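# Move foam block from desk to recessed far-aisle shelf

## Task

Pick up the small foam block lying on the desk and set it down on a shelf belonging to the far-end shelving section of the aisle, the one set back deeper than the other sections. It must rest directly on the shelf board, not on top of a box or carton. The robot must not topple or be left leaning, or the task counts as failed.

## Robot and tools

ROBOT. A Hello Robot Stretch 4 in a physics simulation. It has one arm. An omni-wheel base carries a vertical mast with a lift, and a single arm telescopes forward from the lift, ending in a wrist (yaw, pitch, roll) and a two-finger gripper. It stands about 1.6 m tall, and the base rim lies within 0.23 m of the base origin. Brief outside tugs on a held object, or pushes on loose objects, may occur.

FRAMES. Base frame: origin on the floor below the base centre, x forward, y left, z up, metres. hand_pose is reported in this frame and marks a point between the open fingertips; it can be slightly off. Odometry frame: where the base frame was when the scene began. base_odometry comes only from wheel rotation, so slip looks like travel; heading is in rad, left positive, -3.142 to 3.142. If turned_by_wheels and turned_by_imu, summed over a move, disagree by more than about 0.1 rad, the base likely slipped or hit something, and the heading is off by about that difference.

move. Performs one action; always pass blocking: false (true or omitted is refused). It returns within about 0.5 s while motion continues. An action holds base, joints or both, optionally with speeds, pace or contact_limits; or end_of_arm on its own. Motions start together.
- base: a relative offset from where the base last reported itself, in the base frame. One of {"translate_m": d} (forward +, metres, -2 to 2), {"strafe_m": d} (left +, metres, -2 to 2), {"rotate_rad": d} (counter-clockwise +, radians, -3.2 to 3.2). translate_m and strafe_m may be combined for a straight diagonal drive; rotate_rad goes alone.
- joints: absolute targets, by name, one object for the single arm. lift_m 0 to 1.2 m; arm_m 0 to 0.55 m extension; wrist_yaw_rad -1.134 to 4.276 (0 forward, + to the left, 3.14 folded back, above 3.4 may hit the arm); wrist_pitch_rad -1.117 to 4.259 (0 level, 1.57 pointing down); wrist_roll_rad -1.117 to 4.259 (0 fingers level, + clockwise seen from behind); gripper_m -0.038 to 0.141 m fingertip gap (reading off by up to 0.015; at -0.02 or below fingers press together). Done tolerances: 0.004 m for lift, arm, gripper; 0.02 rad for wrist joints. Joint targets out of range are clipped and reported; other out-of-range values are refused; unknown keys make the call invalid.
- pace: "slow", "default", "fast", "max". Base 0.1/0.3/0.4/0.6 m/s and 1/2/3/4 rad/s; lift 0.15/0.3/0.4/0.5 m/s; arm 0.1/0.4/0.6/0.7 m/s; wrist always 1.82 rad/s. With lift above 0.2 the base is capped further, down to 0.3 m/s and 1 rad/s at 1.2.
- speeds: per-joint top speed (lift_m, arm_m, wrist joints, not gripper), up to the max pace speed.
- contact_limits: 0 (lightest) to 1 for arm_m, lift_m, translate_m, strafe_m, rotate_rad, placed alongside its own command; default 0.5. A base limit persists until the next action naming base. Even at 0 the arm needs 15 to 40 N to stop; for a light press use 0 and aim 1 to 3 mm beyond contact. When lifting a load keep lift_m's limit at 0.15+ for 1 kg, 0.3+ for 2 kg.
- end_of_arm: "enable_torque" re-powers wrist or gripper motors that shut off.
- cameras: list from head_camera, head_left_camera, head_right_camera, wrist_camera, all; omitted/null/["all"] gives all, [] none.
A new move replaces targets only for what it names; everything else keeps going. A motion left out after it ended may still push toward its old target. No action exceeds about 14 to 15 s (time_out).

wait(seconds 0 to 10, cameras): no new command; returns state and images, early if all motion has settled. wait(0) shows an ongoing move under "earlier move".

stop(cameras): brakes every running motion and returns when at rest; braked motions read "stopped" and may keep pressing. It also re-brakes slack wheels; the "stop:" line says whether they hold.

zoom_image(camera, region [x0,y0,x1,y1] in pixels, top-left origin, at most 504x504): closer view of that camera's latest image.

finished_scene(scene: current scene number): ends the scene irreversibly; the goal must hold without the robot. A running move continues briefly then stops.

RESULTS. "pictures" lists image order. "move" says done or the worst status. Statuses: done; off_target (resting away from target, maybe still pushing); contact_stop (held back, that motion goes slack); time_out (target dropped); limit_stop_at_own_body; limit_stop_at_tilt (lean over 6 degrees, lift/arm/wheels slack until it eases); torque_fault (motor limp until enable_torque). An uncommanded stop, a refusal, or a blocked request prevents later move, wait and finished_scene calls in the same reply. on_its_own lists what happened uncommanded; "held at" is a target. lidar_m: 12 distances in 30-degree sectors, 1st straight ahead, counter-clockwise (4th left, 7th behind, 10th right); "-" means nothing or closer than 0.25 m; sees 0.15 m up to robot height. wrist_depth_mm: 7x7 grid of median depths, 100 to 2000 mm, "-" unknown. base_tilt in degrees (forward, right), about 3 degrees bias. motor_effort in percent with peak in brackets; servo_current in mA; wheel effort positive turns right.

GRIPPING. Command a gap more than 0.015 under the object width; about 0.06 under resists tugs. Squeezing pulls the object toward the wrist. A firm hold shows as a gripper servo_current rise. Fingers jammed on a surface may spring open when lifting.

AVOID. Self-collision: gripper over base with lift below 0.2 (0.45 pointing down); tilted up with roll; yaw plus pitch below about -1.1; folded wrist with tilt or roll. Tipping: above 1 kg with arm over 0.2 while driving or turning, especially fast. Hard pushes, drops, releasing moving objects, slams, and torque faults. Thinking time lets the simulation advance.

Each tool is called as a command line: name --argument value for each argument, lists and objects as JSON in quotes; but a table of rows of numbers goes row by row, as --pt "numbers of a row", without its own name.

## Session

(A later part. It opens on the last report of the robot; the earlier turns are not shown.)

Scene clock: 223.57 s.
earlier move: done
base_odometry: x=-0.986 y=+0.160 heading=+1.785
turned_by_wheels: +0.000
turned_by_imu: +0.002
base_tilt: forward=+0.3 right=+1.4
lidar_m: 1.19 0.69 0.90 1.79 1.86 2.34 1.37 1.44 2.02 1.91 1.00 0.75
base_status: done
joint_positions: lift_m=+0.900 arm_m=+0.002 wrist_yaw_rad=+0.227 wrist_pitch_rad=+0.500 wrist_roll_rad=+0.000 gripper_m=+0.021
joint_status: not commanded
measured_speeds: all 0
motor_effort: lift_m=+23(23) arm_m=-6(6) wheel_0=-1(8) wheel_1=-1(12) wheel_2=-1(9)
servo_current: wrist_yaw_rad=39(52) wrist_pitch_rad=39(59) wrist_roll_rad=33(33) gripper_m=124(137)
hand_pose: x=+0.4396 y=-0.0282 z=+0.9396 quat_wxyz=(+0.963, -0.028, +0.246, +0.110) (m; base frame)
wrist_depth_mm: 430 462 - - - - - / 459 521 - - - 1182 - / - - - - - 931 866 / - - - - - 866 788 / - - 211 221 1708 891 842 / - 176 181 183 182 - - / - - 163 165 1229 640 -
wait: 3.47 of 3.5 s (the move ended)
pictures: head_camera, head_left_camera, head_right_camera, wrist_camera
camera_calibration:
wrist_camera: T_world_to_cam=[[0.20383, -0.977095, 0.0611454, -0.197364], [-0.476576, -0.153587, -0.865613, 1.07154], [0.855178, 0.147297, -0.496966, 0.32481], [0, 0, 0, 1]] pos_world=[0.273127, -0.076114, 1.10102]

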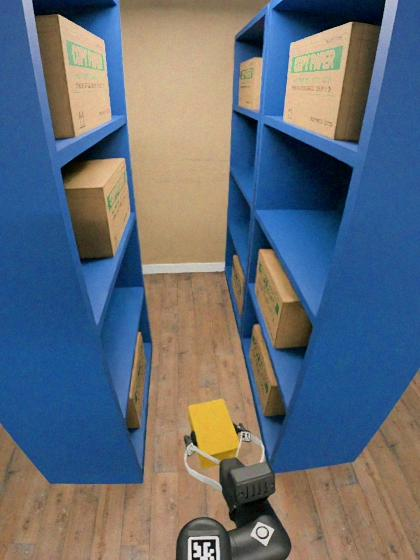

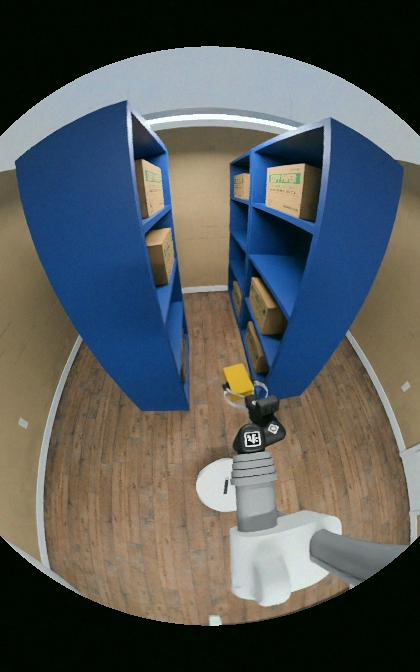

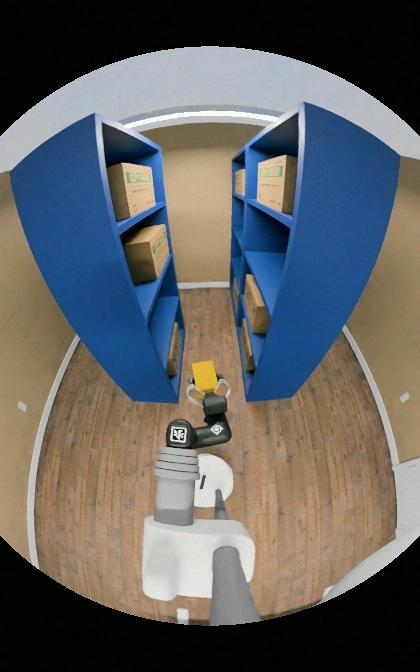

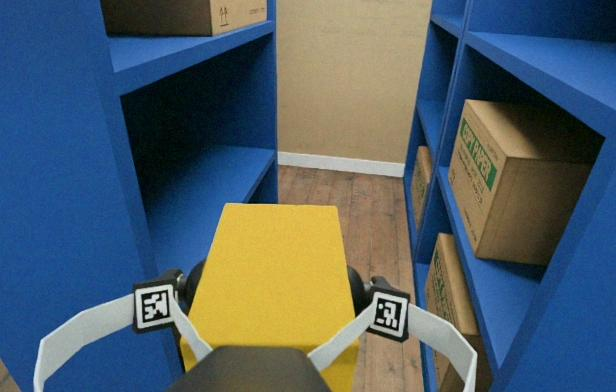

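zoom_image --camera "wrist_camera" --region '[370, 0, 520, 392]'

zoom_image --camera "head_camera" --region '[215, 220, 295, 440]'

Scaled by 1.286.

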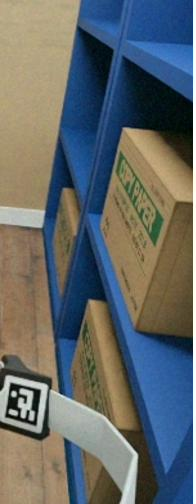

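Scaled by 2.291 from the camera's 420x560 image, which has a finer 1200x1600 frame.

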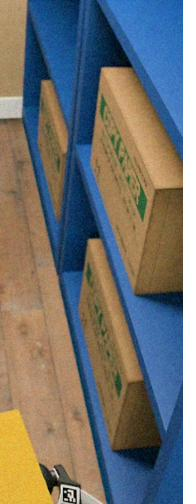

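move --base '{"rotate_rad": 0.035}' --blocking false --cameras '[]'

wait --seconds 1.0 --cameras '[]'

move --base '{"translate_m": 0.55, "strafe_m": -0.035}' --contact_limits '{"translate_m": 0.3, "strafe_m": 0.3}' --blocking false --cameras '[]'

wait --seconds 3.0

Scene clock: 274.73 s.
move: moving
base_odometry: x=-0.986 y=+0.160 heading=+1.819
turned_by_wheels: +0.035
turned_by_imu: +0.033
base_tilt: forward=+0.4 right=+1.4
lidar_m: 0.99 0.70 0.91 1.79 1.88 2.33 1.39 1.46 1.97 1.90 0.97 0.73
base_status: rotate_rad moving
joint_positions: lift_m=+0.900 arm_m=+0.002 wrist_yaw_rad=+0.227 wrist_pitch_rad=+0.500 wrist_roll_rad=+0.000 gripper_m=+0.021
joint_status: not commanded
measured_speeds: all 0
motor_effort: lift_m=+23(23) arm_m=-6(6) wheel_0=-3(5) wheel_1=-1(4) wheel_2=+1(6)
servo_current: wrist_yaw_rad=39(52) wrist_pitch_rad=39(39) wrist_roll_rad=26(33) gripper_m=117(130)
hand_pose: x=+0.4396 y=-0.0282 z=+0.9396 quat_wxyz=(+0.963, -0.028, +0.246, +0.110) (m; base frame)
wrist_depth_mm: 442 436 - - - 1921 - / 466 488 - - - 1229 - / - - - - - 1025 854 / - - - - - 960 778 / - - 211 221 1756 946 831 / - 176 181 183 182 1078 - / - - 163 165 1255 960 -
pictures: none
No camera images: "cameras" was empty.

Scene clock: 275.10 s.
earlier move: done
base_odometry: x=-0.986 y=+0.160 heading=+1.819
turned_by_wheels: +0.000
turned_by_imu: +0.000
base_tilt: forward=+0.3 right=+1.4
lidar_m: 1.01 0.68 0.90 1.77 1.89 2.34 1.40 1.47 2.01 1.90 0.97 0.72
base_status: done
joint_positions: lift_m=+0.900 arm_m=+0.002 wrist_yaw_rad=+0.227 wrist_pitch_rad=+0.500 wrist_roll_rad=+0.000 gripper_m=+0.021
joint_status: not commanded
measured_speeds: all 0
motor_effort: lift_m=+23(23) arm_m=-6(6) wheel_0=-3(5) wheel_1=-1(4) wheel_2=+1(6)
servo_current: wrist_yaw_rad=33(52) wrist_pitch_rad=39(52) wrist_roll_rad=33(39) gripper_m=117(130)
hand_pose: x=+0.4396 y=-0.0282 z=+0.9396 quat_wxyz=(+0.963, -0.028, +0.246, +0.110) (m; base frame)
wrist_depth_mm: 439 439 - - - 1921 - / 462 484 - - - - - / - - - - - 1008 878 / - - - - - 946 778 / - - 211 220 1756 878 820 / - 176 181 183 181 1098 - / - - 163 164 1229 960 -
wait: 0.37 of 1 s (the move ended)
pictures: none
No camera images: "cameras" was empty.

"contact_limits": translate_m and strafe_m are given together and make one move, which takes one limit: state it under one of them only

not run: a call was refused earlier in this reply.

move --base '{"translate_m": 0.55, "strafe_m": -0.035}' --contact_limits '{"translate_m": 0.3}' --blocking false --cameras '[]'

wait --seconds 3.0

Scene clock: 280.67 s.
move: moving
base_odometry: x=-0.992 y=+0.192 heading=+1.819
turned_by_wheels: +0.000
turned_by_imu: -0.001
base_tilt: forward=+0.4 right=+1.4
lidar_m: 1.00 0.66 0.87 1.80 1.89 2.35 1.41 1.51 1.97 1.91 0.90 0.72
base_status: translate_m moving; strafe_m moving
joint_positions: lift_m=+0.900 arm_m=+0.002 wrist_yaw_rad=+0.227 wrist_pitch_rad=+0.500 wrist_roll_rad=+0.000 gripper_m=+0.021
joint_status: not commanded
measured_speeds: translate_m=+0.124 strafe_m=-0.008 rotate_rad=+0.003 lift_m=+0.000 arm_m=+0.000 wrist_yaw_rad=+0.000 wrist_pitch_rad=+0.000 wrist_roll_rad=+0.000
motor_effort: lift_m=+23(23) arm_m=-6(6) wheel_0=+6(7) wheel_1=+4(6) wheel_2=-10(10)
servo_current: wrist_yaw_rad=33(46) wrist_pitch_rad=33(46) wrist_roll_rad=20(33) gripper_m=124(124)
contact_limits: translate_m 0.3
hand_pose: x=+0.4396 y=-0.0282 z=+0.9396 quat_wxyz=(+0.963, -0.028, +0.246, +0.110) (m; base frame)
wrist_depth_mm: 410 627 - - - 1430 - / 439 500 - - - 1229 - / 462 469 - - - 1008 854 / - - - - - 946 750 / - - 210 220 1756 854 809 / - 176 181 183 181 1060 - / - - 163 164 1229 931 -
pictures: none
No camera images: "cameras" was empty.

Scene clock: 283.63 s.
earlier move: done
base_odometry: x=-1.087 y=+0.702 heading=+1.820
turned_by_wheels: +0.000
turned_by_imu: -0.001
base_tilt: forward=+0.4 right=+1.4
lidar_m: 1.15 0.39 0.29 0.45 1.91 2.62 1.98 2.05 1.96 0.55 0.32 0.44
base_status: done
joint_positions: lift_m=+0.900 arm_m=+0.002 wrist_yaw_rad=+0.227 wrist_pitch_rad=+0.500 wrist_roll_rad=+0.000 gripper_m=+0.021
joint_status: not commanded
measured_speeds: all 0
motor_effort: lift_m=+23(23) arm_m=-6(6) wheel_0=+1(8) wheel_1=+1(8) wheel_2=+1(10)
servo_current: wrist_yaw_rad=39(46) wrist_pitch_rad=39(65) wrist_roll_rad=26(33) gripper_m=130(130)
contact_limits: translate_m 0.3
hand_pose: x=+0.4396 y=-0.0282 z=+0.9396 quat_wxyz=(+0.963, -0.028, +0.246, +0.110) (m; base frame)
wrist_depth_mm: - - - - - 1464 - / 424 549 - - - 820 - / 931 - - - - 788 - / - - - 267 1921 891 585 / - - 211 220 1808 842 517 / - 176 181 183 182 683 469 / - 831 163 165 1205 152 455
wait: 2.97 of 3 s (the move ended)
pictures: head_camera, head_left_camera, head_right_camera, wrist_camera
camera_calibration:
wrist_camera: T_world_to_cam=[[0.204005, -0.977058, 0.0611455, -0.197394], [-0.476548, -0.153672, -0.865613, 1.07153], [0.855151, 0.147451, -0.496965, 0.324818], [0, 0, 0, 1]] pos_world=[0.273136, -0.0760961, 1.10102]

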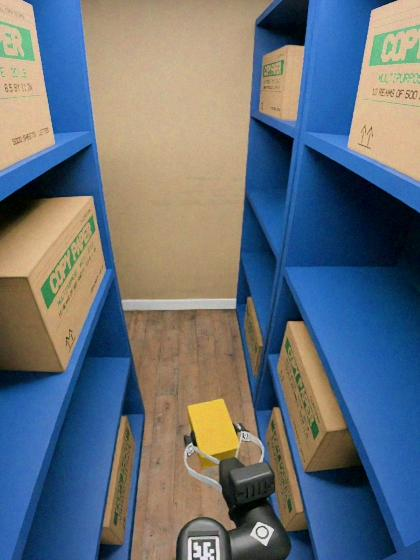

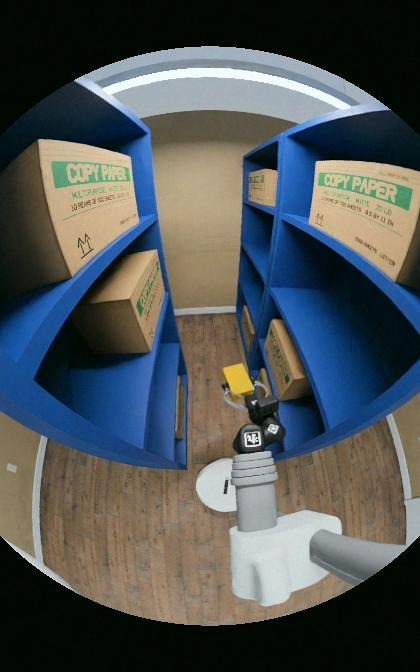

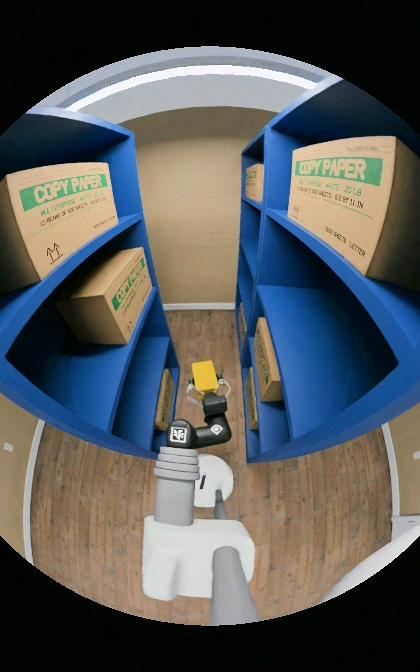

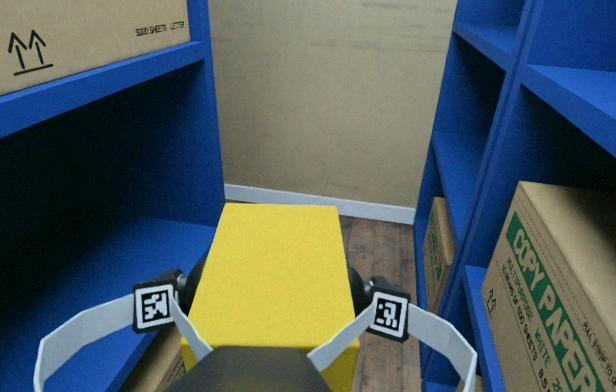

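zoom_image --camera "head_camera" --region '[225, 240, 315, 440]'

zoom_image --camera "head_left_camera" --region '[140, 120, 290, 460]'

Scaled by 2.520 from the camera's 420x560 image, which has a finer 1200x1600 frame.

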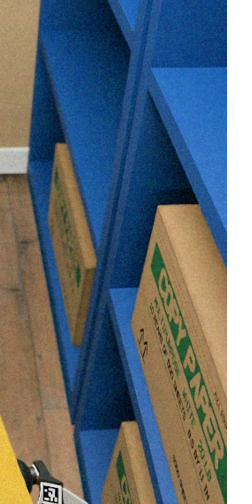

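Scaled by 1.482 from the camera's 420x672 image, which has a finer 600x960 frame.

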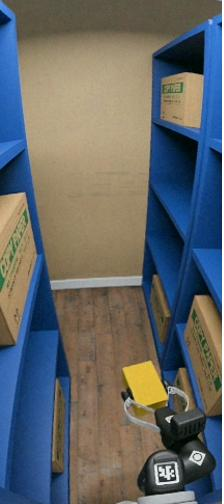

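move --base '{"translate_m": 1.42, "strafe_m": 0.015}' --contact_limits '{"translate_m": 0.3}' --blocking false --cameras '[]'

wait --seconds 3.0 --cameras '["head_left_camera"]'

Scene clock: 327.73 s.
move: moving
base_odometry: x=-1.096 y=+0.733 heading=+1.820
turned_by_wheels: +0.000
turned_by_imu: +0.000
base_tilt: forward=+0.3 right=+1.5
lidar_m: 1.16 0.41 0.26 0.32 1.93 2.60 2.05 2.07 1.96 0.39 0.31 0.44
base_status: translate_m moving; strafe_m moving
joint_positions: lift_m=+0.900 arm_m=+0.002 wrist_yaw_rad=+0.227 wrist_pitch_rad=+0.500 wrist_roll_rad=+0.000 gripper_m=+0.021
joint_status: not commanded
measured_speeds: translate_m=+0.124 strafe_m=+0.001 rotate_rad=+0.003 lift_m=+0.000 arm_m=+0.000 wrist_yaw_rad=+0.000 wrist_pitch_rad=+0.000 wrist_roll_rad=+0.000
motor_effort: lift_m=+23(23) arm_m=-6(6) wheel_0=+6(7) wheel_1=+6(7) wheel_2=-8(9)
servo_current: wrist_yaw_rad=26(46) wrist_pitch_rad=46(46) wrist_roll_rad=26(33) gripper_m=117(130)
contact_limits: translate_m 0.3
hand_pose: x=+0.4396 y=-0.0282 z=+0.9396 quat_wxyz=(+0.963, -0.028, +0.246, +0.110) (m; base frame)
wrist_depth_mm: - - - - - 1464 - / 427 539 - - - 676 - / 904 - - - - - - / - - - 264 1808 798 585 / - - 217 221 1708 707 508 / - 176 181 183 181 654 455 / - 842 164 165 1182 152 442
pictures: none
No camera images: "cameras" was empty.

Scene clock: 330.73 s.
earlier move: moving
base_odometry: x=-1.311 y=+1.546 heading=+1.820
turned_by_wheels: +0.000
turned_by_imu: -0.001
base_tilt: forward=+0.5 right=+1.3
lidar_m: 1.09 1.10 0.28 0.26 0.29 0.40 3.68 0.42 0.28 0.26 0.30 0.42
base_status: translate_m moving; strafe_m moving
joint_positions: lift_m=+0.900 arm_m=+0.002 wrist_yaw_rad=+0.227 wrist_pitch_rad=+0.500 wrist_roll_rad=+0.000 gripper_m=+0.021
joint_status: not commanded
measured_speeds: translate_m=+0.300 strafe_m=+0.003 rotate_rad=+0.002 lift_m=+0.000 arm_m=+0.000 wrist_yaw_rad=+0.000 wrist_pitch_rad=+0.000 wrist_roll_rad=+0.000
motor_effort: lift_m=+23(23) arm_m=-6(6) wheel_0=+4(7) wheel_1=+5(8) wheel_2=-5(10)
servo_current: wrist_yaw_rad=39(46) wrist_pitch_rad=52(59) wrist_roll_rad=26(33) gripper_m=124(130)
contact_limits: translate_m 0.3
hand_pose: x=+0.4396 y=-0.0282 z=+0.9396 quat_wxyz=(+0.963, -0.028, +0.246, +0.110) (m; base frame)
wrist_depth_mm: - - - - - - 676 / 976 - - - - - 512 / - - - - - - - / - - - 253 - - - / - 1255 217 220 - - - / - 177 181 183 181 - - / 976 1229 163 164 - - -
wait: 3.00 s; no rest
pictures: head_left_camera

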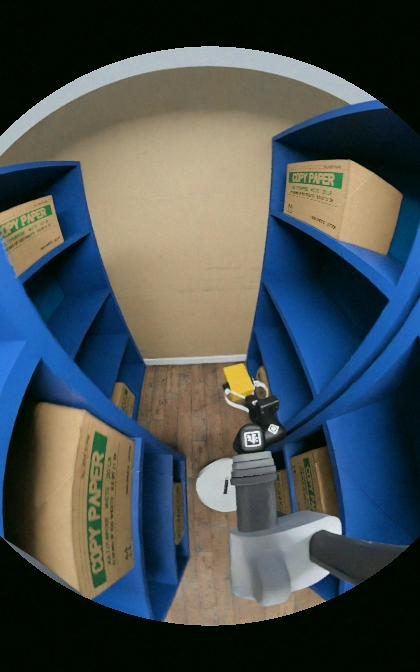

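wait --seconds 0.3

Scene clock: 337.43 s.
earlier move: done
base_odometry: x=-1.452 y=+2.074 heading=+1.820
turned_by_wheels: +0.000
turned_by_imu: -0.001
base_tilt: forward=+0.3 right=+1.2
lidar_m: 0.54 0.55 0.78 0.72 0.55 0.46 1.15 0.44 0.29 0.26 0.28 0.41
base_status: done
joint_positions: lift_m=+0.900 arm_m=+0.002 wrist_yaw_rad=+0.227 wrist_pitch_rad=+0.500 wrist_roll_rad=+0.000 gripper_m=+0.021
joint_status: not commanded
measured_speeds: all 0
motor_effort: lift_m=+23(23) arm_m=-6(6) wheel_0=+3(7) wheel_1=+0(8) wheel_2=+0(10)
servo_current: wrist_yaw_rad=52(52) wrist_pitch_rad=33(59) wrist_roll_rad=26(33) gripper_m=117(130)
contact_limits: translate_m 0.3
hand_pose: x=+0.4396 y=-0.0282 z=+0.9396 quat_wxyz=(+0.963, -0.028, +0.246, +0.110) (m; base frame)
wrist_depth_mm: 342 322 306 294 279 267 259 / 368 347 330 315 300 287 276 / 404 382 359 340 322 307 296 / 445 418 389 357 347 329 319 / - 462 229 220 379 359 342 / - 176 181 183 183 389 373 / - - 164 164 455 424 399
wait: 0.00 of 0.3 s (the move ended)
pictures: head_camera, head_left_camera, head_right_camera, wrist_camera
camera_calibration:
wrist_camera: T_world_to_cam=[[0.204005, -0.977058, 0.0611455, -0.197395], [-0.476548, -0.153672, -0.865613, 1.07153], [0.855151, 0.147451, -0.496966, 0.324822], [0, 0, 0, 1]] pos_world=[0.273136, -0.0760961, 1.10103]

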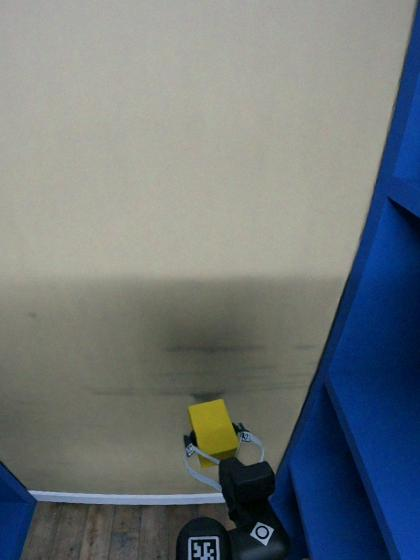

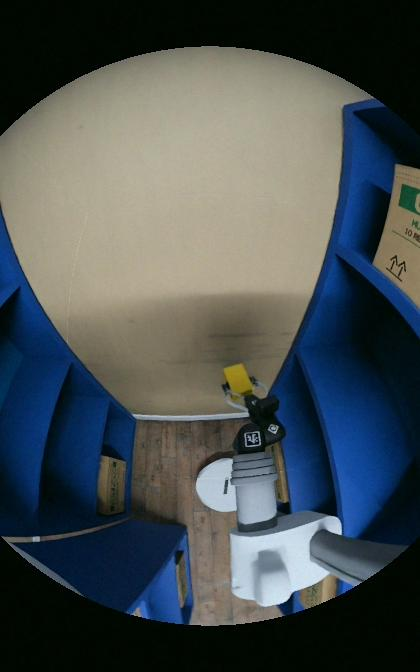

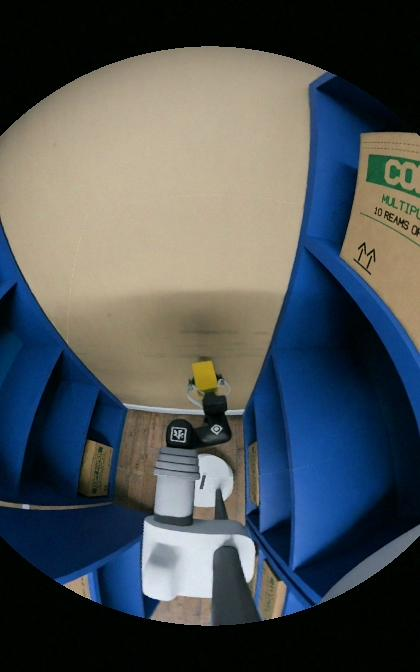

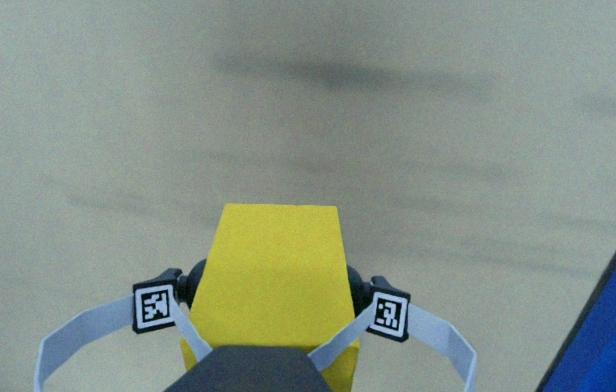

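move --base '{"translate_m": -0.07}' --blocking false --cameras '[]'

wait --seconds 1.5 --cameras '[]'

move --base '{"rotate_rad": 1.58}' --contact_limits '{"rotate_rad": 0.3}' --blocking false --cameras '[]'

wait --seconds 3.0

Scene clock: 356.93 s.
move: moving
base_odometry: x=-1.444 y=+2.043 heading=+1.820
turned_by_wheels: +0.000
turned_by_imu: -0.001
base_tilt: forward=+0.3 right=+1.4
lidar_m: 0.51 0.59 0.77 0.74 0.46 0.44 1.15 0.43 0.29 0.27 0.29 0.42
base_status: translate_m moving
joint_positions: lift_m=+0.900 arm_m=+0.002 wrist_yaw_rad=+0.227 wrist_pitch_rad=+0.500 wrist_roll_rad=+0.000 gripper_m=+0.021
joint_status: not commanded
measured_speeds: translate_m=-0.124 strafe_m=+0.002 rotate_rad=+0.001 lift_m=+0.000 arm_m=+0.000 wrist_yaw_rad=+0.000 wrist_pitch_rad=+0.000 wrist_roll_rad=+0.000
motor_effort: lift_m=+23(23) arm_m=-6(6) wheel_0=-5(7) wheel_1=-5(5) wheel_2=+10(10)
servo_current: wrist_yaw_rad=26(46) wrist_pitch_rad=39(52) wrist_roll_rad=26(33) gripper_m=124(124)
hand_pose: x=+0.4396 y=-0.0282 z=+0.9396 quat_wxyz=(+0.963, -0.028, +0.246, +0.110) (m; base frame)
wrist_depth_mm: 370 351 334 317 304 289 282 / 402 379 359 342 325 310 300 / 436 415 389 370 351 332 319 / 469 449 421 387 379 359 343 / - - 228 221 413 392 368 / - 176 181 183 181 421 397 / - - 163 164 - 153 394
pictures: none
No camera images: "cameras" was empty.

Scene clock: 358.03 s.
earlier move: done
base_odometry: x=-1.434 y=+2.007 heading=+1.820
turned_by_wheels: +0.000
turned_by_imu: +0.000
base_tilt: forward=+0.3 right=+1.4
lidar_m: 0.62 0.64 0.77 0.73 0.41 0.42 1.16 0.43 0.29 0.27 0.29 0.41
base_status: done
joint_positions: lift_m=+0.900 arm_m=+0.002 wrist_yaw_rad=+0.227 wrist_pitch_rad=+0.500 wrist_roll_rad=+0.000 gripper_m=+0.021
joint_status: not commanded
measured_speeds: all 0
motor_effort: lift_m=+23(23) arm_m=-6(6) wheel_0=-3(7) wheel_1=-1(5) wheel_2=+0(10)
servo_current: wrist_yaw_rad=33(46) wrist_pitch_rad=46(52) wrist_roll_rad=33(33) gripper_m=117(130)
hand_pose: x=+0.4396 y=-0.0282 z=+0.9396 quat_wxyz=(+0.963, -0.028, +0.246, +0.110) (m; base frame)
wrist_depth_mm: 413 392 375 359 343 329 320 / 449 424 404 384 368 351 340 / 473 462 439 415 397 379 362 / - - 469 439 430 407 389 / - - 210 221 462 445 413 / - 176 182 183 182 469 407 / - - 163 164 - 152 439
wait: 1.10 of 1.5 s (the move ended)
pictures: none
No camera images: "cameras" was empty.

Scene clock: 358.53 s.
move: moving
base_odometry: x=-1.434 y=+2.007 heading=+2.068
turned_by_wheels: +0.249
turned_by_imu: +0.245
base_tilt: forward=+0.4 right=+1.5
lidar_m: 0.62 0.71 0.74 0.61 0.40 0.55 0.67 0.32 0.28 0.25 0.31 0.58
base_status: rotate_rad moving
joint_positions: lift_m=+0.900 arm_m=+0.002 wrist_yaw_rad=+0.227 wrist_pitch_rad=+0.500 wrist_roll_rad=+0.000 gripper_m=+0.021
joint_status: not commanded
measured_speeds: translate_m=+0.001 strafe_m=+0.001 rotate_rad=+0.949 lift_m=+0.000 arm_m=+0.000 wrist_yaw_rad=+0.000 wrist_pitch_rad=+0.000 wrist_roll_rad=+0.000
motor_effort: lift_m=+23(23) arm_m=-6(6) wheel_0=-7(8) wheel_1=-6(7) wheel_2=-7(8)
servo_current: wrist_yaw_rad=39(39) wrist_pitch_rad=39(46) wrist_roll_rad=33(39) gripper_m=130(130)
contact_limits: rotate_rad 0.3
hand_pose: x=+0.4396 y=-0.0282 z=+0.9396 quat_wxyz=(+0.963, -0.028, +0.246, +0.110) (m; base frame)
wrist_depth_mm: - 449 410 370 340 312 293 / - - 439 399 362 330 310 / - - 466 430 389 353 325 / - - - 445 418 377 349 / 809 - 217 221 449 407 373 / 842 176 181 183 181 433 399 / - - 163 164 - 152 433
pictures: none
No camera images: "cameras" was empty.

Scene clock: 360.20 s.
earlier move: done
base_odometry: x=-1.435 y=+2.007 heading=-2.884
turned_by_wheels: +1.331
turned_by_imu: +1.314
base_tilt: forward=+0.3 right=+1.5
lidar_m: 0.71 0.41 0.39 1.06 0.42 0.32 0.29 0.31 0.39 0.62 0.65 0.77
base_status: done
joint_positions: lift_m=+0.900 arm_m=+0.002 wrist_yaw_rad=+0.227 wrist_pitch_rad=+0.500 wrist_roll_rad=+0.000 gripper_m=+0.021
joint_status: not commanded
measured_speeds: all 0
motor_effort: lift_m=+23(23) arm_m=-6(6) wheel_0=-3(8) wheel_1=+0(7) wheel_2=+0(9)
servo_current: wrist_yaw_rad=33(46) wrist_pitch_rad=46(59) wrist_roll_rad=26(39) gripper_m=124(130)
contact_limits: rotate_rad 0.3
hand_pose: x=+0.4396 y=-0.0281 z=+0.9396 quat_wxyz=(+0.963, -0.028, +0.246, +0.110) (m; base frame)
wrist_depth_mm: 418 504 - - - - 778 / 430 530 - - - 452 445 / 430 564 - - - - 854 / 452 - - 254 - - 931 / 449 - 211 221 - - 917 / 439 176 181 183 182 759 768 / 427 - 163 165 798 138 661
wait: 1.67 of 3 s (the move ended)
pictures: head_camera, head_left_camera, head_right_camera, wrist_camera
camera_calibration:
wrist_camera: T_world_to_cam=[[0.204044, -0.97705, 0.0611455, -0.197401], [-0.476542, -0.153691, -0.865613, 1.07153], [0.855145, 0.147485, -0.496966, 0.324825], [0, 0, 0, 1]] pos_world=[0.273136, -0.0760921, 1.10103]

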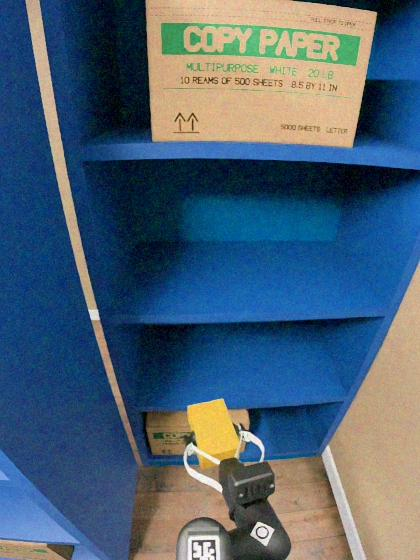

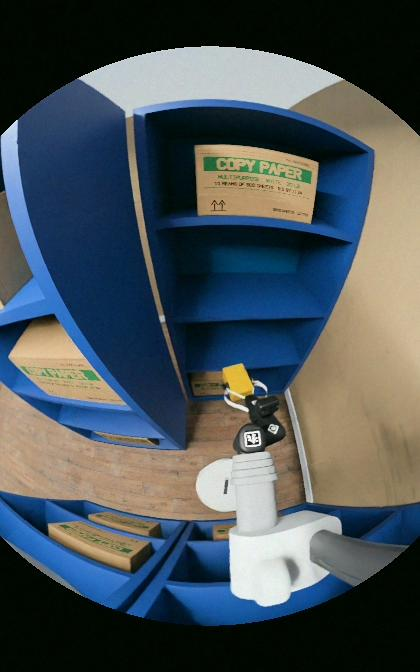

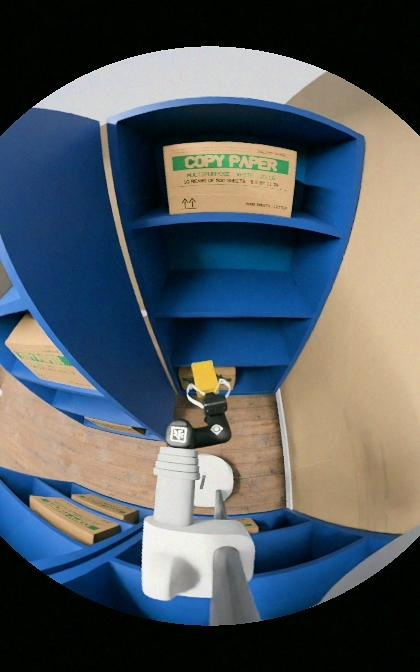

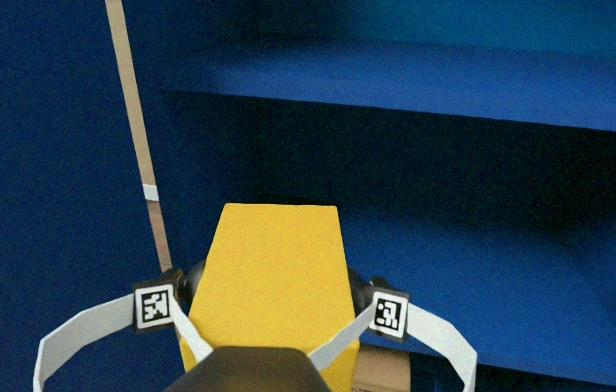

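zoom_image --camera "wrist_camera" --region '[120, 0, 616, 240]'

zoom_image --camera "head_camera" --region '[80, 140, 420, 480]'

Scaled by 1.016.

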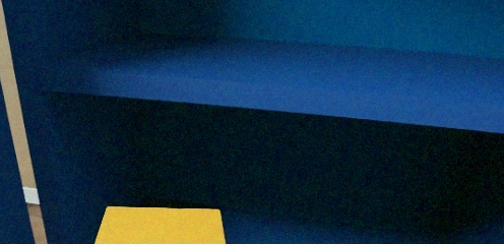

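Scaled by 1.482 from the camera's 420x560 image, which has a finer 1200x1600 frame.

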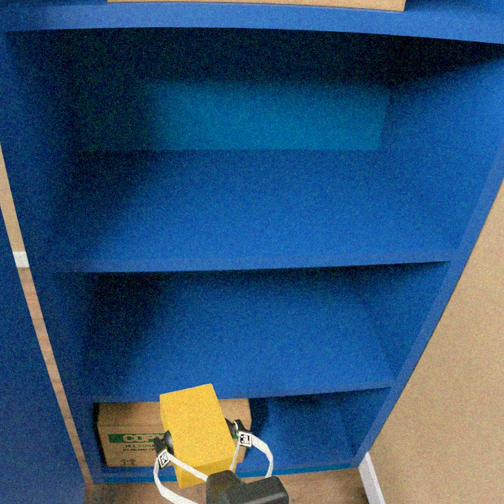

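move --joints '{"lift_m": 1.045}' --blocking false --cameras '[]'

wait --seconds 0.6 --cameras '["wrist_camera"]'

move --joints '{"arm_m": 0.47}' --contact_limits '{"arm_m": 0.2}' --blocking false --cameras '[]'

wait --seconds 2.5 --cameras '["wrist_camera", "head_camera"]'

Scene clock: 418.13 s.
move: moving
base_odometry: x=-1.435 y=+2.007 heading=-2.884
turned_by_wheels: +0.000
turned_by_imu: -0.001
base_tilt: forward=+0.2 right=+1.4
lidar_m: 0.72 0.40 0.40 1.07 0.43 0.32 0.29 0.30 0.40 0.61 0.65 0.77
base_status: not commanded
joint_positions: lift_m=+0.939 arm_m=+0.002 wrist_yaw_rad=+0.227 wrist_pitch_rad=+0.500 wrist_roll_rad=+0.000 gripper_m=+0.021
joint_status: lift_m moving
measured_speeds: translate_m=+0.000 strafe_m=+0.000 rotate_rad=+0.000 lift_m=+0.149 arm_m=+0.000 wrist_yaw_rad=+0.000 wrist_pitch_rad=+0.000 wrist_roll_rad=+0.000
motor_effort: lift_m=+25(27) arm_m=-6(6) wheel_0=-3(3) wheel_1=+0(1) wheel_2=+0(0)
servo_current: wrist_yaw_rad=33(39) wrist_pitch_rad=39(39) wrist_roll_rad=26(33) gripper_m=111(124)
contact_limits: rotate_rad 0.3
hand_pose: x=+0.4396 y=-0.0281 z=+0.9788 quat_wxyz=(+0.963, -0.028, +0.246, +0.110) (m; base frame)
wrist_depth_mm: 418 500 - - - - 778 / 427 525 - - - - - / 430 569 - - - - 459 / 449 - - 254 - - 931 / 449 - 217 220 - - 991 / 442 176 181 183 181 - 778 / 427 - 163 165 707 153 699
pictures: none
No camera images: "cameras" was empty.

Scene clock: 418.73 s.
earlier move: moving
base_odometry: x=-1.435 y=+2.007 heading=-2.884
turned_by_wheels: +0.000
turned_by_imu: +0.000
base_tilt: forward=+0.3 right=+1.4
lidar_m: 0.70 0.41 0.39 1.13 0.43 0.32 0.29 0.30 0.37 0.61 0.66 0.77
base_status: not commanded
joint_positions: lift_m=+1.033 arm_m=+0.002 wrist_yaw_rad=+0.227 wrist_pitch_rad=+0.500 wrist_roll_rad=+0.000 gripper_m=+0.021
joint_status: lift_m moving
measured_speeds: translate_m=+0.000 strafe_m=+0.000 rotate_rad=+0.000 lift_m=+0.088 arm_m=+0.000 wrist_yaw_rad=+0.000 wrist_pitch_rad=+0.000 wrist_roll_rad=+0.000
motor_effort: lift_m=+24(27) arm_m=-6(6) wheel_0=-3(3) wheel_1=+0(1) wheel_2=+0(0)
servo_current: wrist_yaw_rad=46(46) wrist_pitch_rad=39(52) wrist_roll_rad=26(39) gripper_m=117(124)
contact_limits: rotate_rad 0.3
hand_pose: x=+0.4396 y=-0.0281 z=+1.0729 quat_wxyz=(+0.963, -0.028, +0.246, +0.110) (m; base frame)
wrist_depth_mm: 418 504 - - - - 788 / 427 525 - - - - - / 430 569 - - - - - / 452 640 - 254 - - - / 449 - 217 220 - - 1025 / 439 176 181 183 182 - - / 424 - 163 164 768 750 788
wait: 0.60 s; no rest
pictures: wrist_camera
camera_calibration:
wrist_camera: T_world_to_cam=[[0.204044, -0.97705, 0.0611455, -0.20555], [-0.476542, -0.153691, -0.865613, 1.1869], [0.855145, 0.147485, -0.496965, 0.391059], [0, 0, 0, 1]] pos_world=[0.273136, -0.0760921, 1.23431]

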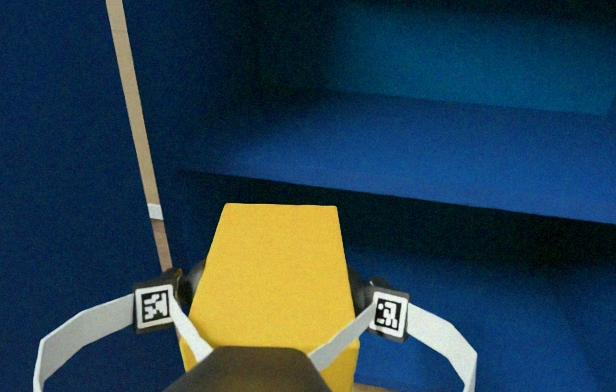

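Scene clock: 419.23 s.
move: moving
base_odometry: x=-1.435 y=+2.007 heading=-2.884
turned_by_wheels: +0.000
turned_by_imu: +0.000
base_tilt: forward=+0.3 right=+1.4
lidar_m: 0.72 0.40 0.41 1.10 0.40 0.31 0.28 0.33 0.42 0.61 0.63 0.77
base_status: not commanded
joint_positions: lift_m=+1.045 arm_m=+0.054 wrist_yaw_rad=+0.227 wrist_pitch_rad=+0.500 wrist_roll_rad=+0.000 gripper_m=+0.021
joint_status: lift_m moving; arm_m moving
measured_speeds: translate_m=+0.000 strafe_m=+0.000 rotate_rad=+0.000 lift_m=+0.000 arm_m=+0.198 wrist_yaw_rad=+0.000 wrist_pitch_rad=+0.000 wrist_roll_rad=+0.000
motor_effort: lift_m=+24(27) arm_m=+7(9) wheel_0=-3(3) wheel_1=+0(1) wheel_2=+0(0)
servo_current: wrist_yaw_rad=33(46) wrist_pitch_rad=33(52) wrist_roll_rad=20(26) gripper_m=124(124)
contact_limits: arm_m 0.2; rotate_rad 0.3
hand_pose: x=+0.4917 y=-0.0281 z=+1.0845 quat_wxyz=(+0.963, -0.028, +0.246, +0.110) (m; base frame)
wrist_depth_mm: 418 473 - - 788 778 750 / 439 504 - - - - 798 / 452 525 - - - - - / 459 591 - 263 - - - / 452 - 211 221 - - - / 445 176 182 183 181 - 976 / 430 - 163 165 759 768 788
pictures: none
No camera images: "cameras" was empty.

Scene clock: 421.20 s.
earlier move: done
base_odometry: x=-1.435 y=+2.007 heading=-2.884
turned_by_wheels: +0.000
turned_by_imu: +0.000
base_tilt: forward=+0.4 right=+1.3
lidar_m: 0.72 0.42 0.38 1.08 0.41 0.31 0.29 0.32 0.40 0.61 0.64 0.78
base_status: not commanded
joint_positions: lift_m=+1.045 arm_m=+0.470 wrist_yaw_rad=+0.227 wrist_pitch_rad=+0.500 wrist_roll_rad=+0.000 gripper_m=+0.021
joint_status: all done
measured_speeds: all 0
motor_effort: lift_m=+24(27) arm_m=+6(10) wheel_0=-3(3) wheel_1=-1(1) wheel_2=+0(0)
servo_current: wrist_yaw_rad=26(46) wrist_pitch_rad=39(59) wrist_roll_rad=33(33) gripper_m=117(130)
contact_limits: arm_m 0.2; rotate_rad 0.3
hand_pose: x=+0.9069 y=-0.0281 z=+1.0845 quat_wxyz=(+0.963, -0.028, +0.246, +0.110) (m; base frame)
wrist_depth_mm: 351 469 466 445 421 410 392 / 362 488 500 477 455 430 415 / 377 496 549 512 488 466 449 / 377 462 - 265 508 496 477 / 366 389 228 221 404 407 410 / 315 180 181 183 183 336 336 / 260 274 163 164 282 266 294
wait: 1.97 of 2.5 s (the move ended)
pictures: head_camera, wrist_camera
camera_calibration:
wrist_camera: T_world_to_cam=[[0.204044, -0.97705, 0.0611454, -0.301615], [-0.476542, -0.153691, -0.865613, 1.41967], [0.855145, 0.147485, -0.496966, -0.00278106], [0, 0, 0, 1]] pos_world=[0.740453, -0.0760921, 1.24594]

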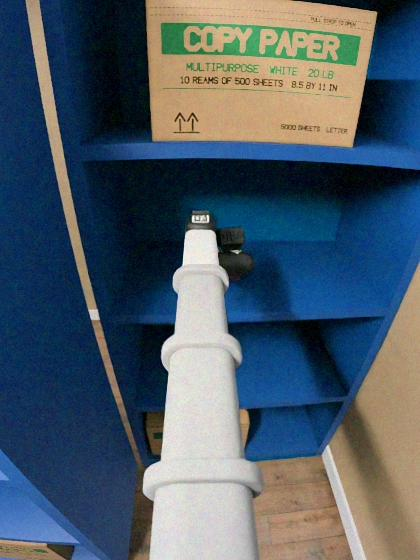

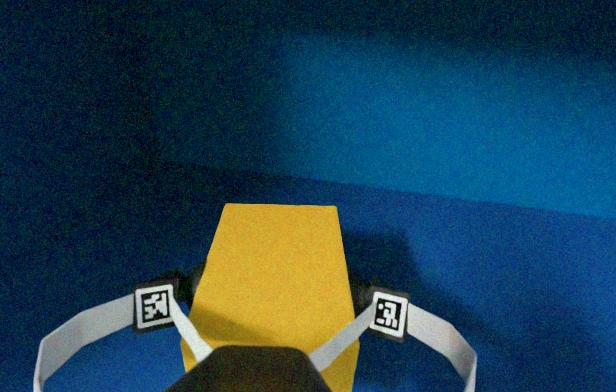

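move --joints '{"lift_m": 0.993}' --pace "slow" --contact_limits '{"lift_m": 0.3}' --blocking false --cameras '[]'

wait --seconds 1.2 --cameras '["wrist_camera"]'

Scene clock: 435.73 s.
move: moving
base_odometry: x=-1.435 y=+2.007 heading=-2.884
turned_by_wheels: +0.000
turned_by_imu: -0.001
base_tilt: forward=+0.4 right=+1.4
lidar_m: 0.71 0.39 0.39 1.07 0.44 0.32 0.28 0.32 0.41 0.61 0.65 0.77
base_status: not commanded
joint_positions: lift_m=+1.019 arm_m=+0.470 wrist_yaw_rad=+0.227 wrist_pitch_rad=+0.500 wrist_roll_rad=+0.000 gripper_m=+0.021
joint_status: lift_m moving
measured_speeds: translate_m=+0.000 strafe_m=+0.000 rotate_rad=+0.000 lift_m=-0.099 arm_m=+0.000 wrist_yaw_rad=+0.000 wrist_pitch_rad=+0.000 wrist_roll_rad=+0.000
motor_effort: lift_m=+12(25) arm_m=+7(7) wheel_0=-3(3) wheel_1=+0(1) wheel_2=+0(0)
servo_current: wrist_yaw_rad=33(39) wrist_pitch_rad=46(52) wrist_roll_rad=26(33) gripper_m=117(124)
contact_limits: arm_m 0.2; lift_m 0.3; rotate_rad 0.3
hand_pose: x=+0.9069 y=-0.0281 z=+1.0592 quat_wxyz=(+0.963, -0.028, +0.246, +0.110) (m; base frame)
wrist_depth_mm: 351 469 469 445 427 407 394 / 359 488 504 477 459 433 415 / 375 488 539 517 492 466 449 / 379 427 430 266 442 452 462 / 349 353 229 221 370 373 377 / 290 180 181 183 183 309 309 / 240 250 163 165 258 252 268
pictures: none
No camera images: "cameras" was empty.

Scene clock: 436.53 s.
earlier move: done
base_odometry: x=-1.435 y=+2.007 heading=-2.884
turned_by_wheels: +0.000
turned_by_imu: +0.000
base_tilt: forward=+0.4 right=+1.5
lidar_m: 0.72 0.43 0.39 1.10 0.45 0.32 0.29 0.30 0.41 0.61 0.65 0.76
base_status: not commanded
joint_positions: lift_m=+0.993 arm_m=+0.470 wrist_yaw_rad=+0.227 wrist_pitch_rad=+0.500 wrist_roll_rad=+0.000 gripper_m=+0.021
joint_status: all done
measured_speeds: all 0
motor_effort: lift_m=+13(25) arm_m=+6(7) wheel_0=-3(3) wheel_1=+0(1) wheel_2=+0(0)
servo_current: wrist_yaw_rad=39(46) wrist_pitch_rad=20(52) wrist_roll_rad=26(33) gripper_m=111(130)
contact_limits: arm_m 0.2; lift_m 0.3; rotate_rad 0.3
hand_pose: x=+0.9069 y=-0.0281 z=+1.0334 quat_wxyz=(+0.963, -0.028, +0.246, +0.110) (m; base frame)
wrist_depth_mm: 351 469 466 445 424 407 392 / 362 488 504 480 455 433 415 / 379 462 535 508 488 466 449 / 364 389 397 402 410 413 421 / 306 309 228 220 322 325 329 / 251 181 181 183 182 267 268 / 208 218 163 164 225 220 234
wait: 0.80 of 1.2 s (the move ended)
pictures: wrist_camera
camera_calibration:
wrist_camera: T_world_to_cam=[[0.204044, -0.97705, 0.0611453, -0.298491], [-0.476542, -0.153691, -0.865613, 1.37544], [0.855145, 0.147485, -0.496966, -0.0281753], [0, 0, 0, 1]] pos_world=[0.740455, -0.0760922, 1.19485]

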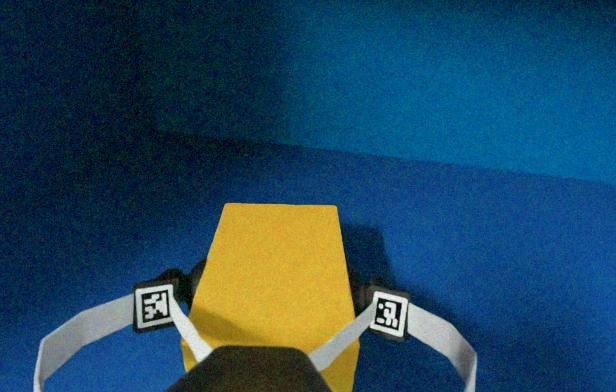

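move --joints '{"lift_m": 0.986}' --pace "slow" --contact_limits '{"lift_m": 0.4}' --blocking false --cameras '[]'

wait --seconds 0.6 --cameras '["wrist_camera"]'

Scene clock: 472.67 s.
move: moving
base_odometry: x=-1.435 y=+2.007 heading=-2.884
turned_by_wheels: +0.000
turned_by_imu: -0.001
base_tilt: forward=+0.3 right=+1.3
lidar_m: 0.70 0.42 0.40 1.09 0.43 0.32 0.29 0.32 0.42 0.62 0.65 0.76
base_status: not commanded
joint_positions: lift_m=+0.987 arm_m=+0.470 wrist_yaw_rad=+0.227 wrist_pitch_rad=+0.500 wrist_roll_rad=+0.000 gripper_m=+0.021
joint_status: lift_m moving
measured_speeds: all 0
motor_effort: lift_m=+12(15) arm_m=+6(7) wheel_0=-3(3) wheel_1=+0(1) wheel_2=+0(0)
servo_current: wrist_yaw_rad=39(39) wrist_pitch_rad=46(46) wrist_roll_rad=26(33) gripper_m=117(124)
contact_limits: arm_m 0.2; lift_m 0.4; rotate_rad 0.3
hand_pose: x=+0.9069 y=-0.0281 z=+1.0266 quat_wxyz=(+0.963, -0.028, +0.246, +0.110) (m; base frame)
wrist_depth_mm: 362 469 462 445 421 410 397 / 370 492 500 477 455 436 415 / 377 480 535 508 480 466 445 / 368 392 402 404 413 421 430 / 304 309 227 219 324 327 330 / 251 177 179 181 182 267 267 / 206 217 163 163 224 218 233
pictures: none
No camera images: "cameras" was empty.

Scene clock: 472.83 s.
earlier move: done
base_odometry: x=-1.435 y=+2.007 heading=-2.884
turned_by_wheels: +0.000
turned_by_imu: +0.000
base_tilt: forward=+0.3 right=+1.4
lidar_m: 0.72 0.41 0.40 1.07 0.46 0.32 0.30 0.28 0.40 0.62 0.65 0.77
base_status: not commanded
joint_positions: lift_m=+0.987 arm_m=+0.470 wrist_yaw_rad=+0.227 wrist_pitch_rad=+0.500 wrist_roll_rad=+0.000 gripper_m=+0.021
joint_status: all done
measured_speeds: all 0
motor_effort: lift_m=+11(15) arm_m=+6(7) wheel_0=-3(3) wheel_1=+0(1) wheel_2=+0(0)
servo_current: wrist_yaw_rad=26(39) wrist_pitch_rad=33(46) wrist_roll_rad=20(33) gripper_m=117(124)
contact_limits: arm_m 0.2; lift_m 0.4; rotate_rad 0.3
hand_pose: x=+0.9069 y=-0.0281 z=+1.0266 quat_wxyz=(+0.963, -0.028, +0.246, +0.110) (m; base frame)
wrist_depth_mm: 362 469 462 445 421 410 394 / 368 488 500 477 455 436 418 / 379 480 530 508 484 462 442 / 368 397 402 410 413 421 433 / 304 310 228 220 324 329 330 / 251 176 179 181 182 267 268 / 207 216 162 163 224 218 233
wait: 0.17 of 0.6 s (the move ended)
pictures: wrist_camera
camera_calibration:
wrist_camera: T_world_to_cam=[[0.204043, -0.977051, 0.0611453, -0.298073], [-0.476542, -0.15369, -0.865613, 1.36953], [0.855145, 0.147484, -0.496966, -0.0315694], [0, 0, 0, 1]] pos_world=[0.740457, -0.0760923, 1.18802]

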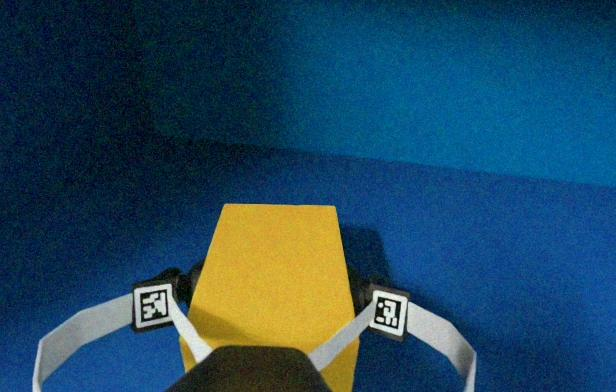

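move --joints '{"gripper_m": 0.135, "lift_m": 0.991}' --pace "slow" --blocking false --cameras '[]'

wait --seconds 2.0 --cameras '["wrist_camera"]'

Scene clock: 486.87 s.
move: moving
base_odometry: x=-1.435 y=+2.007 heading=-2.884
turned_by_wheels: +0.000
turned_by_imu: -0.001
base_tilt: forward=+0.5 right=+1.4
lidar_m: 0.72 0.42 0.41 1.10 0.43 0.30 0.28 0.32 0.37 0.61 0.64 0.77
base_status: not commanded
joint_positions: lift_m=+0.991 arm_m=+0.470 wrist_yaw_rad=+0.227 wrist_pitch_rad=+0.500 wrist_roll_rad=+0.000 gripper_m=+0.031
joint_status: lift_m moving; gripper_m moving
measured_speeds: all 0
motor_effort: lift_m=+22(24) arm_m=+6(6) wheel_0=-3(3) wheel_1=+0(0) wheel_2=+0(0)
servo_current: wrist_yaw_rad=33(46) wrist_pitch_rad=39(52) wrist_roll_rad=26(33) gripper_m=59(98)
contact_limits: arm_m 0.2; rotate_rad 0.3
hand_pose: x=+0.9070 y=-0.0281 z=+1.0306 quat_wxyz=(+0.963, -0.028, +0.246, +0.110) (m; base frame)
wrist_depth_mm: 362 469 466 445 424 410 394 / 370 492 500 477 452 436 415 / 382 484 530 504 484 466 445 / 368 392 399 410 413 418 430 / 306 312 229 221 325 327 334 / 253 185 187 183 187 268 271 / 214 217 165 166 225 220 235
pictures: none
No camera images: "cameras" was empty.

Scene clock: 488.87 s.
earlier move: moving
base_odometry: x=-1.435 y=+2.007 heading=-2.884
turned_by_wheels: +0.000
turned_by_imu: +0.000
base_tilt: forward=+0.5 right=+1.5
lidar_m: 0.72 0.40 0.40 1.08 0.43 0.30 0.28 0.33 0.38 0.61 0.65 0.78
base_status: not commanded
joint_positions: lift_m=+0.991 arm_m=+0.470 wrist_yaw_rad=+0.227 wrist_pitch_rad=+0.500 wrist_roll_rad=+0.000 gripper_m=+0.092
joint_status: gripper_m moving; the others done
measured_speeds: all 0
motor_effort: lift_m=+22(24) arm_m=+6(6) wheel_0=-3(3) wheel_1=+0(1) wheel_2=+0(0)
servo_current: wrist_yaw_rad=26(46) wrist_pitch_rad=46(52) wrist_roll_rad=20(33) gripper_m=39(98)
contact_limits: arm_m 0.2; rotate_rad 0.3
hand_pose: x=+0.9070 y=-0.0281 z=+1.0308 quat_wxyz=(+0.963, -0.028, +0.246, +0.110) (m; base frame)
wrist_depth_mm: 368 469 462 442 427 410 397 / 379 500 500 473 455 436 418 / 387 492 530 508 488 469 449 / 375 404 410 418 421 430 442 / 312 319 234 236 330 334 340 / 257 194 186 187 200 273 274 / 224 216 187 181 223 230 238
wait: 2.00 s; no rest
pictures: wrist_camera
camera_calibration:
wrist_camera: T_world_to_cam=[[0.204023, -0.977055, 0.0611385, -0.298308], [-0.476267, -0.153627, -0.865776, 1.37313], [0.855304, 0.14752, -0.496683, -0.0299637], [0, 0, 0, 1]] pos_world=[0.740465, -0.076094, 1.19218]

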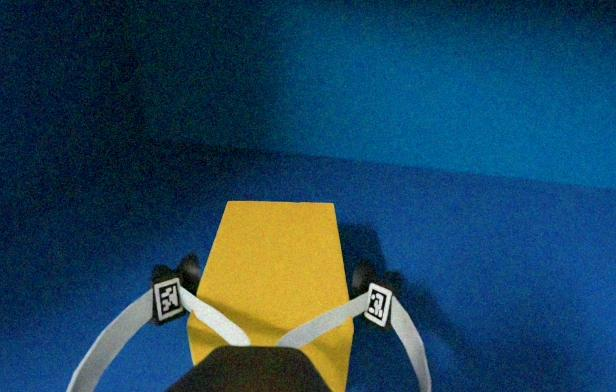

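move --joints '{"lift_m": 1.08}' --pace "slow" --blocking false --cameras '["wrist_camera"]'

wait --seconds 0.8 --cameras '["wrist_camera"]'

Scene clock: 497.87 s.
earlier move: done
move: moving
base_odometry: x=-1.435 y=+2.007 heading=-2.884
turned_by_wheels: +0.000
turned_by_imu: -0.001
base_tilt: forward=+0.4 right=+1.4
lidar_m: 0.71 0.43 0.41 1.06 0.44 0.32 0.28 0.31 0.42 0.60 0.65 0.75
base_status: not commanded
joint_positions: lift_m=+1.017 arm_m=+0.470 wrist_yaw_rad=+0.227 wrist_pitch_rad=+0.500 wrist_roll_rad=+0.000 gripper_m=+0.135
joint_status: lift_m moving; the others done
measured_speeds: translate_m=+0.000 strafe_m=+0.000 rotate_rad=+0.000 lift_m=+0.099 arm_m=+0.000 wrist_yaw_rad=+0.000 wrist_pitch_rad=+0.000 wrist_roll_rad=+0.000
motor_effort: lift_m=+26(26) arm_m=+6(6) wheel_0=-3(3) wheel_1=+0(1) wheel_2=+0(0)
servo_current: wrist_yaw_rad=39(39) wrist_pitch_rad=46(46) wrist_roll_rad=33(33) gripper_m=46(52)
contact_limits: arm_m 0.2; rotate_rad 0.3
hand_pose: x=+0.9070 y=-0.0281 z=+1.0568 quat_wxyz=(+0.963, -0.028, +0.246, +0.110) (m; base frame)
wrist_depth_mm: 368 469 469 445 427 413 392 / 377 496 504 477 455 436 418 / 382 492 535 512 492 473 445 / 382 421 415 436 424 449 462 / 332 338 272 252 353 355 359 / 277 198 206 208 204 294 294 / 242 234 186 187 246 248 257
pictures: wrist_camera
camera_calibration:
wrist_camera: T_world_to_cam=[[0.204023, -0.977055, 0.0611384, -0.299895], [-0.476267, -0.153627, -0.865776, 1.3956], [0.855304, 0.14752, -0.496683, -0.0170723], [0, 0, 0, 1]] pos_world=[0.740467, -0.076094, 1.21813]

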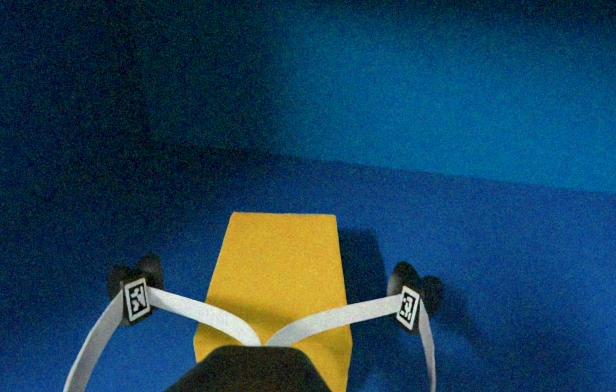

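Scene clock: 498.67 s.
earlier move: moving
base_odometry: x=-1.435 y=+2.007 heading=-2.884
turned_by_wheels: +0.000
turned_by_imu: +0.000
base_tilt: forward=+0.3 right=+1.3
lidar_m: 0.70 0.39 0.40 1.10 0.45 0.31 0.29 0.32 0.39 0.61 0.63 0.76
base_status: not commanded
joint_positions: lift_m=+1.080 arm_m=+0.470 wrist_yaw_rad=+0.227 wrist_pitch_rad=+0.500 wrist_roll_rad=+0.000 gripper_m=+0.135
joint_status: lift_m moving; the others done
measured_speeds: translate_m=+0.000 strafe_m=+0.000 rotate_rad=+0.000 lift_m=+0.008 arm_m=+0.000 wrist_yaw_rad=+0.000 wrist_pitch_rad=+0.000 wrist_roll_rad=+0.000
motor_effort: lift_m=+25(27) arm_m=+6(6) wheel_0=-3(3) wheel_1=+0(1) wheel_2=+0(0)
servo_current: wrist_yaw_rad=39(39) wrist_pitch_rad=46(52) wrist_roll_rad=26(33) gripper_m=46(59)
contact_limits: arm_m 0.2; rotate_rad 0.3
hand_pose: x=+0.9070 y=-0.0281 z=+1.1196 quat_wxyz=(+0.963, -0.028, +0.246, +0.110) (m; base frame)
wrist_depth_mm: 366 469 462 445 427 410 394 / 375 500 500 480 459 436 418 / 384 508 539 517 492 469 449 / 384 488 580 554 525 508 484 / 402 442 430 439 439 445 449 / 362 198 314 296 204 384 387 / 314 303 315 - 324 324 336
wait: 0.80 s; no rest
pictures: wrist_camera
camera_calibration:
wrist_camera: T_world_to_cam=[[0.204023, -0.977055, 0.0611383, -0.303734], [-0.476267, -0.153626, -0.865776, 1.44996], [0.855304, 0.14752, -0.496683, 0.0141133], [0, 0, 0, 1]] pos_world=[0.740468, -0.076094, 1.28092]

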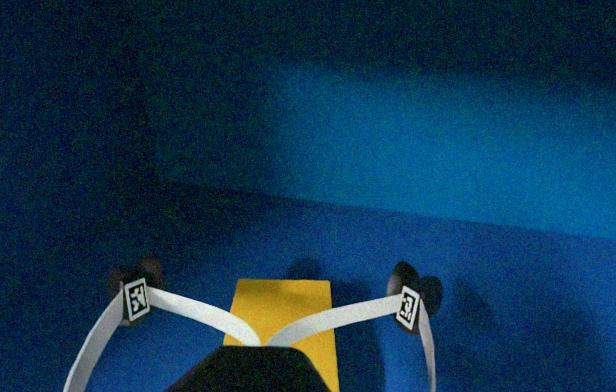

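finished_scene --scene 1

The scene is finished: the task was done.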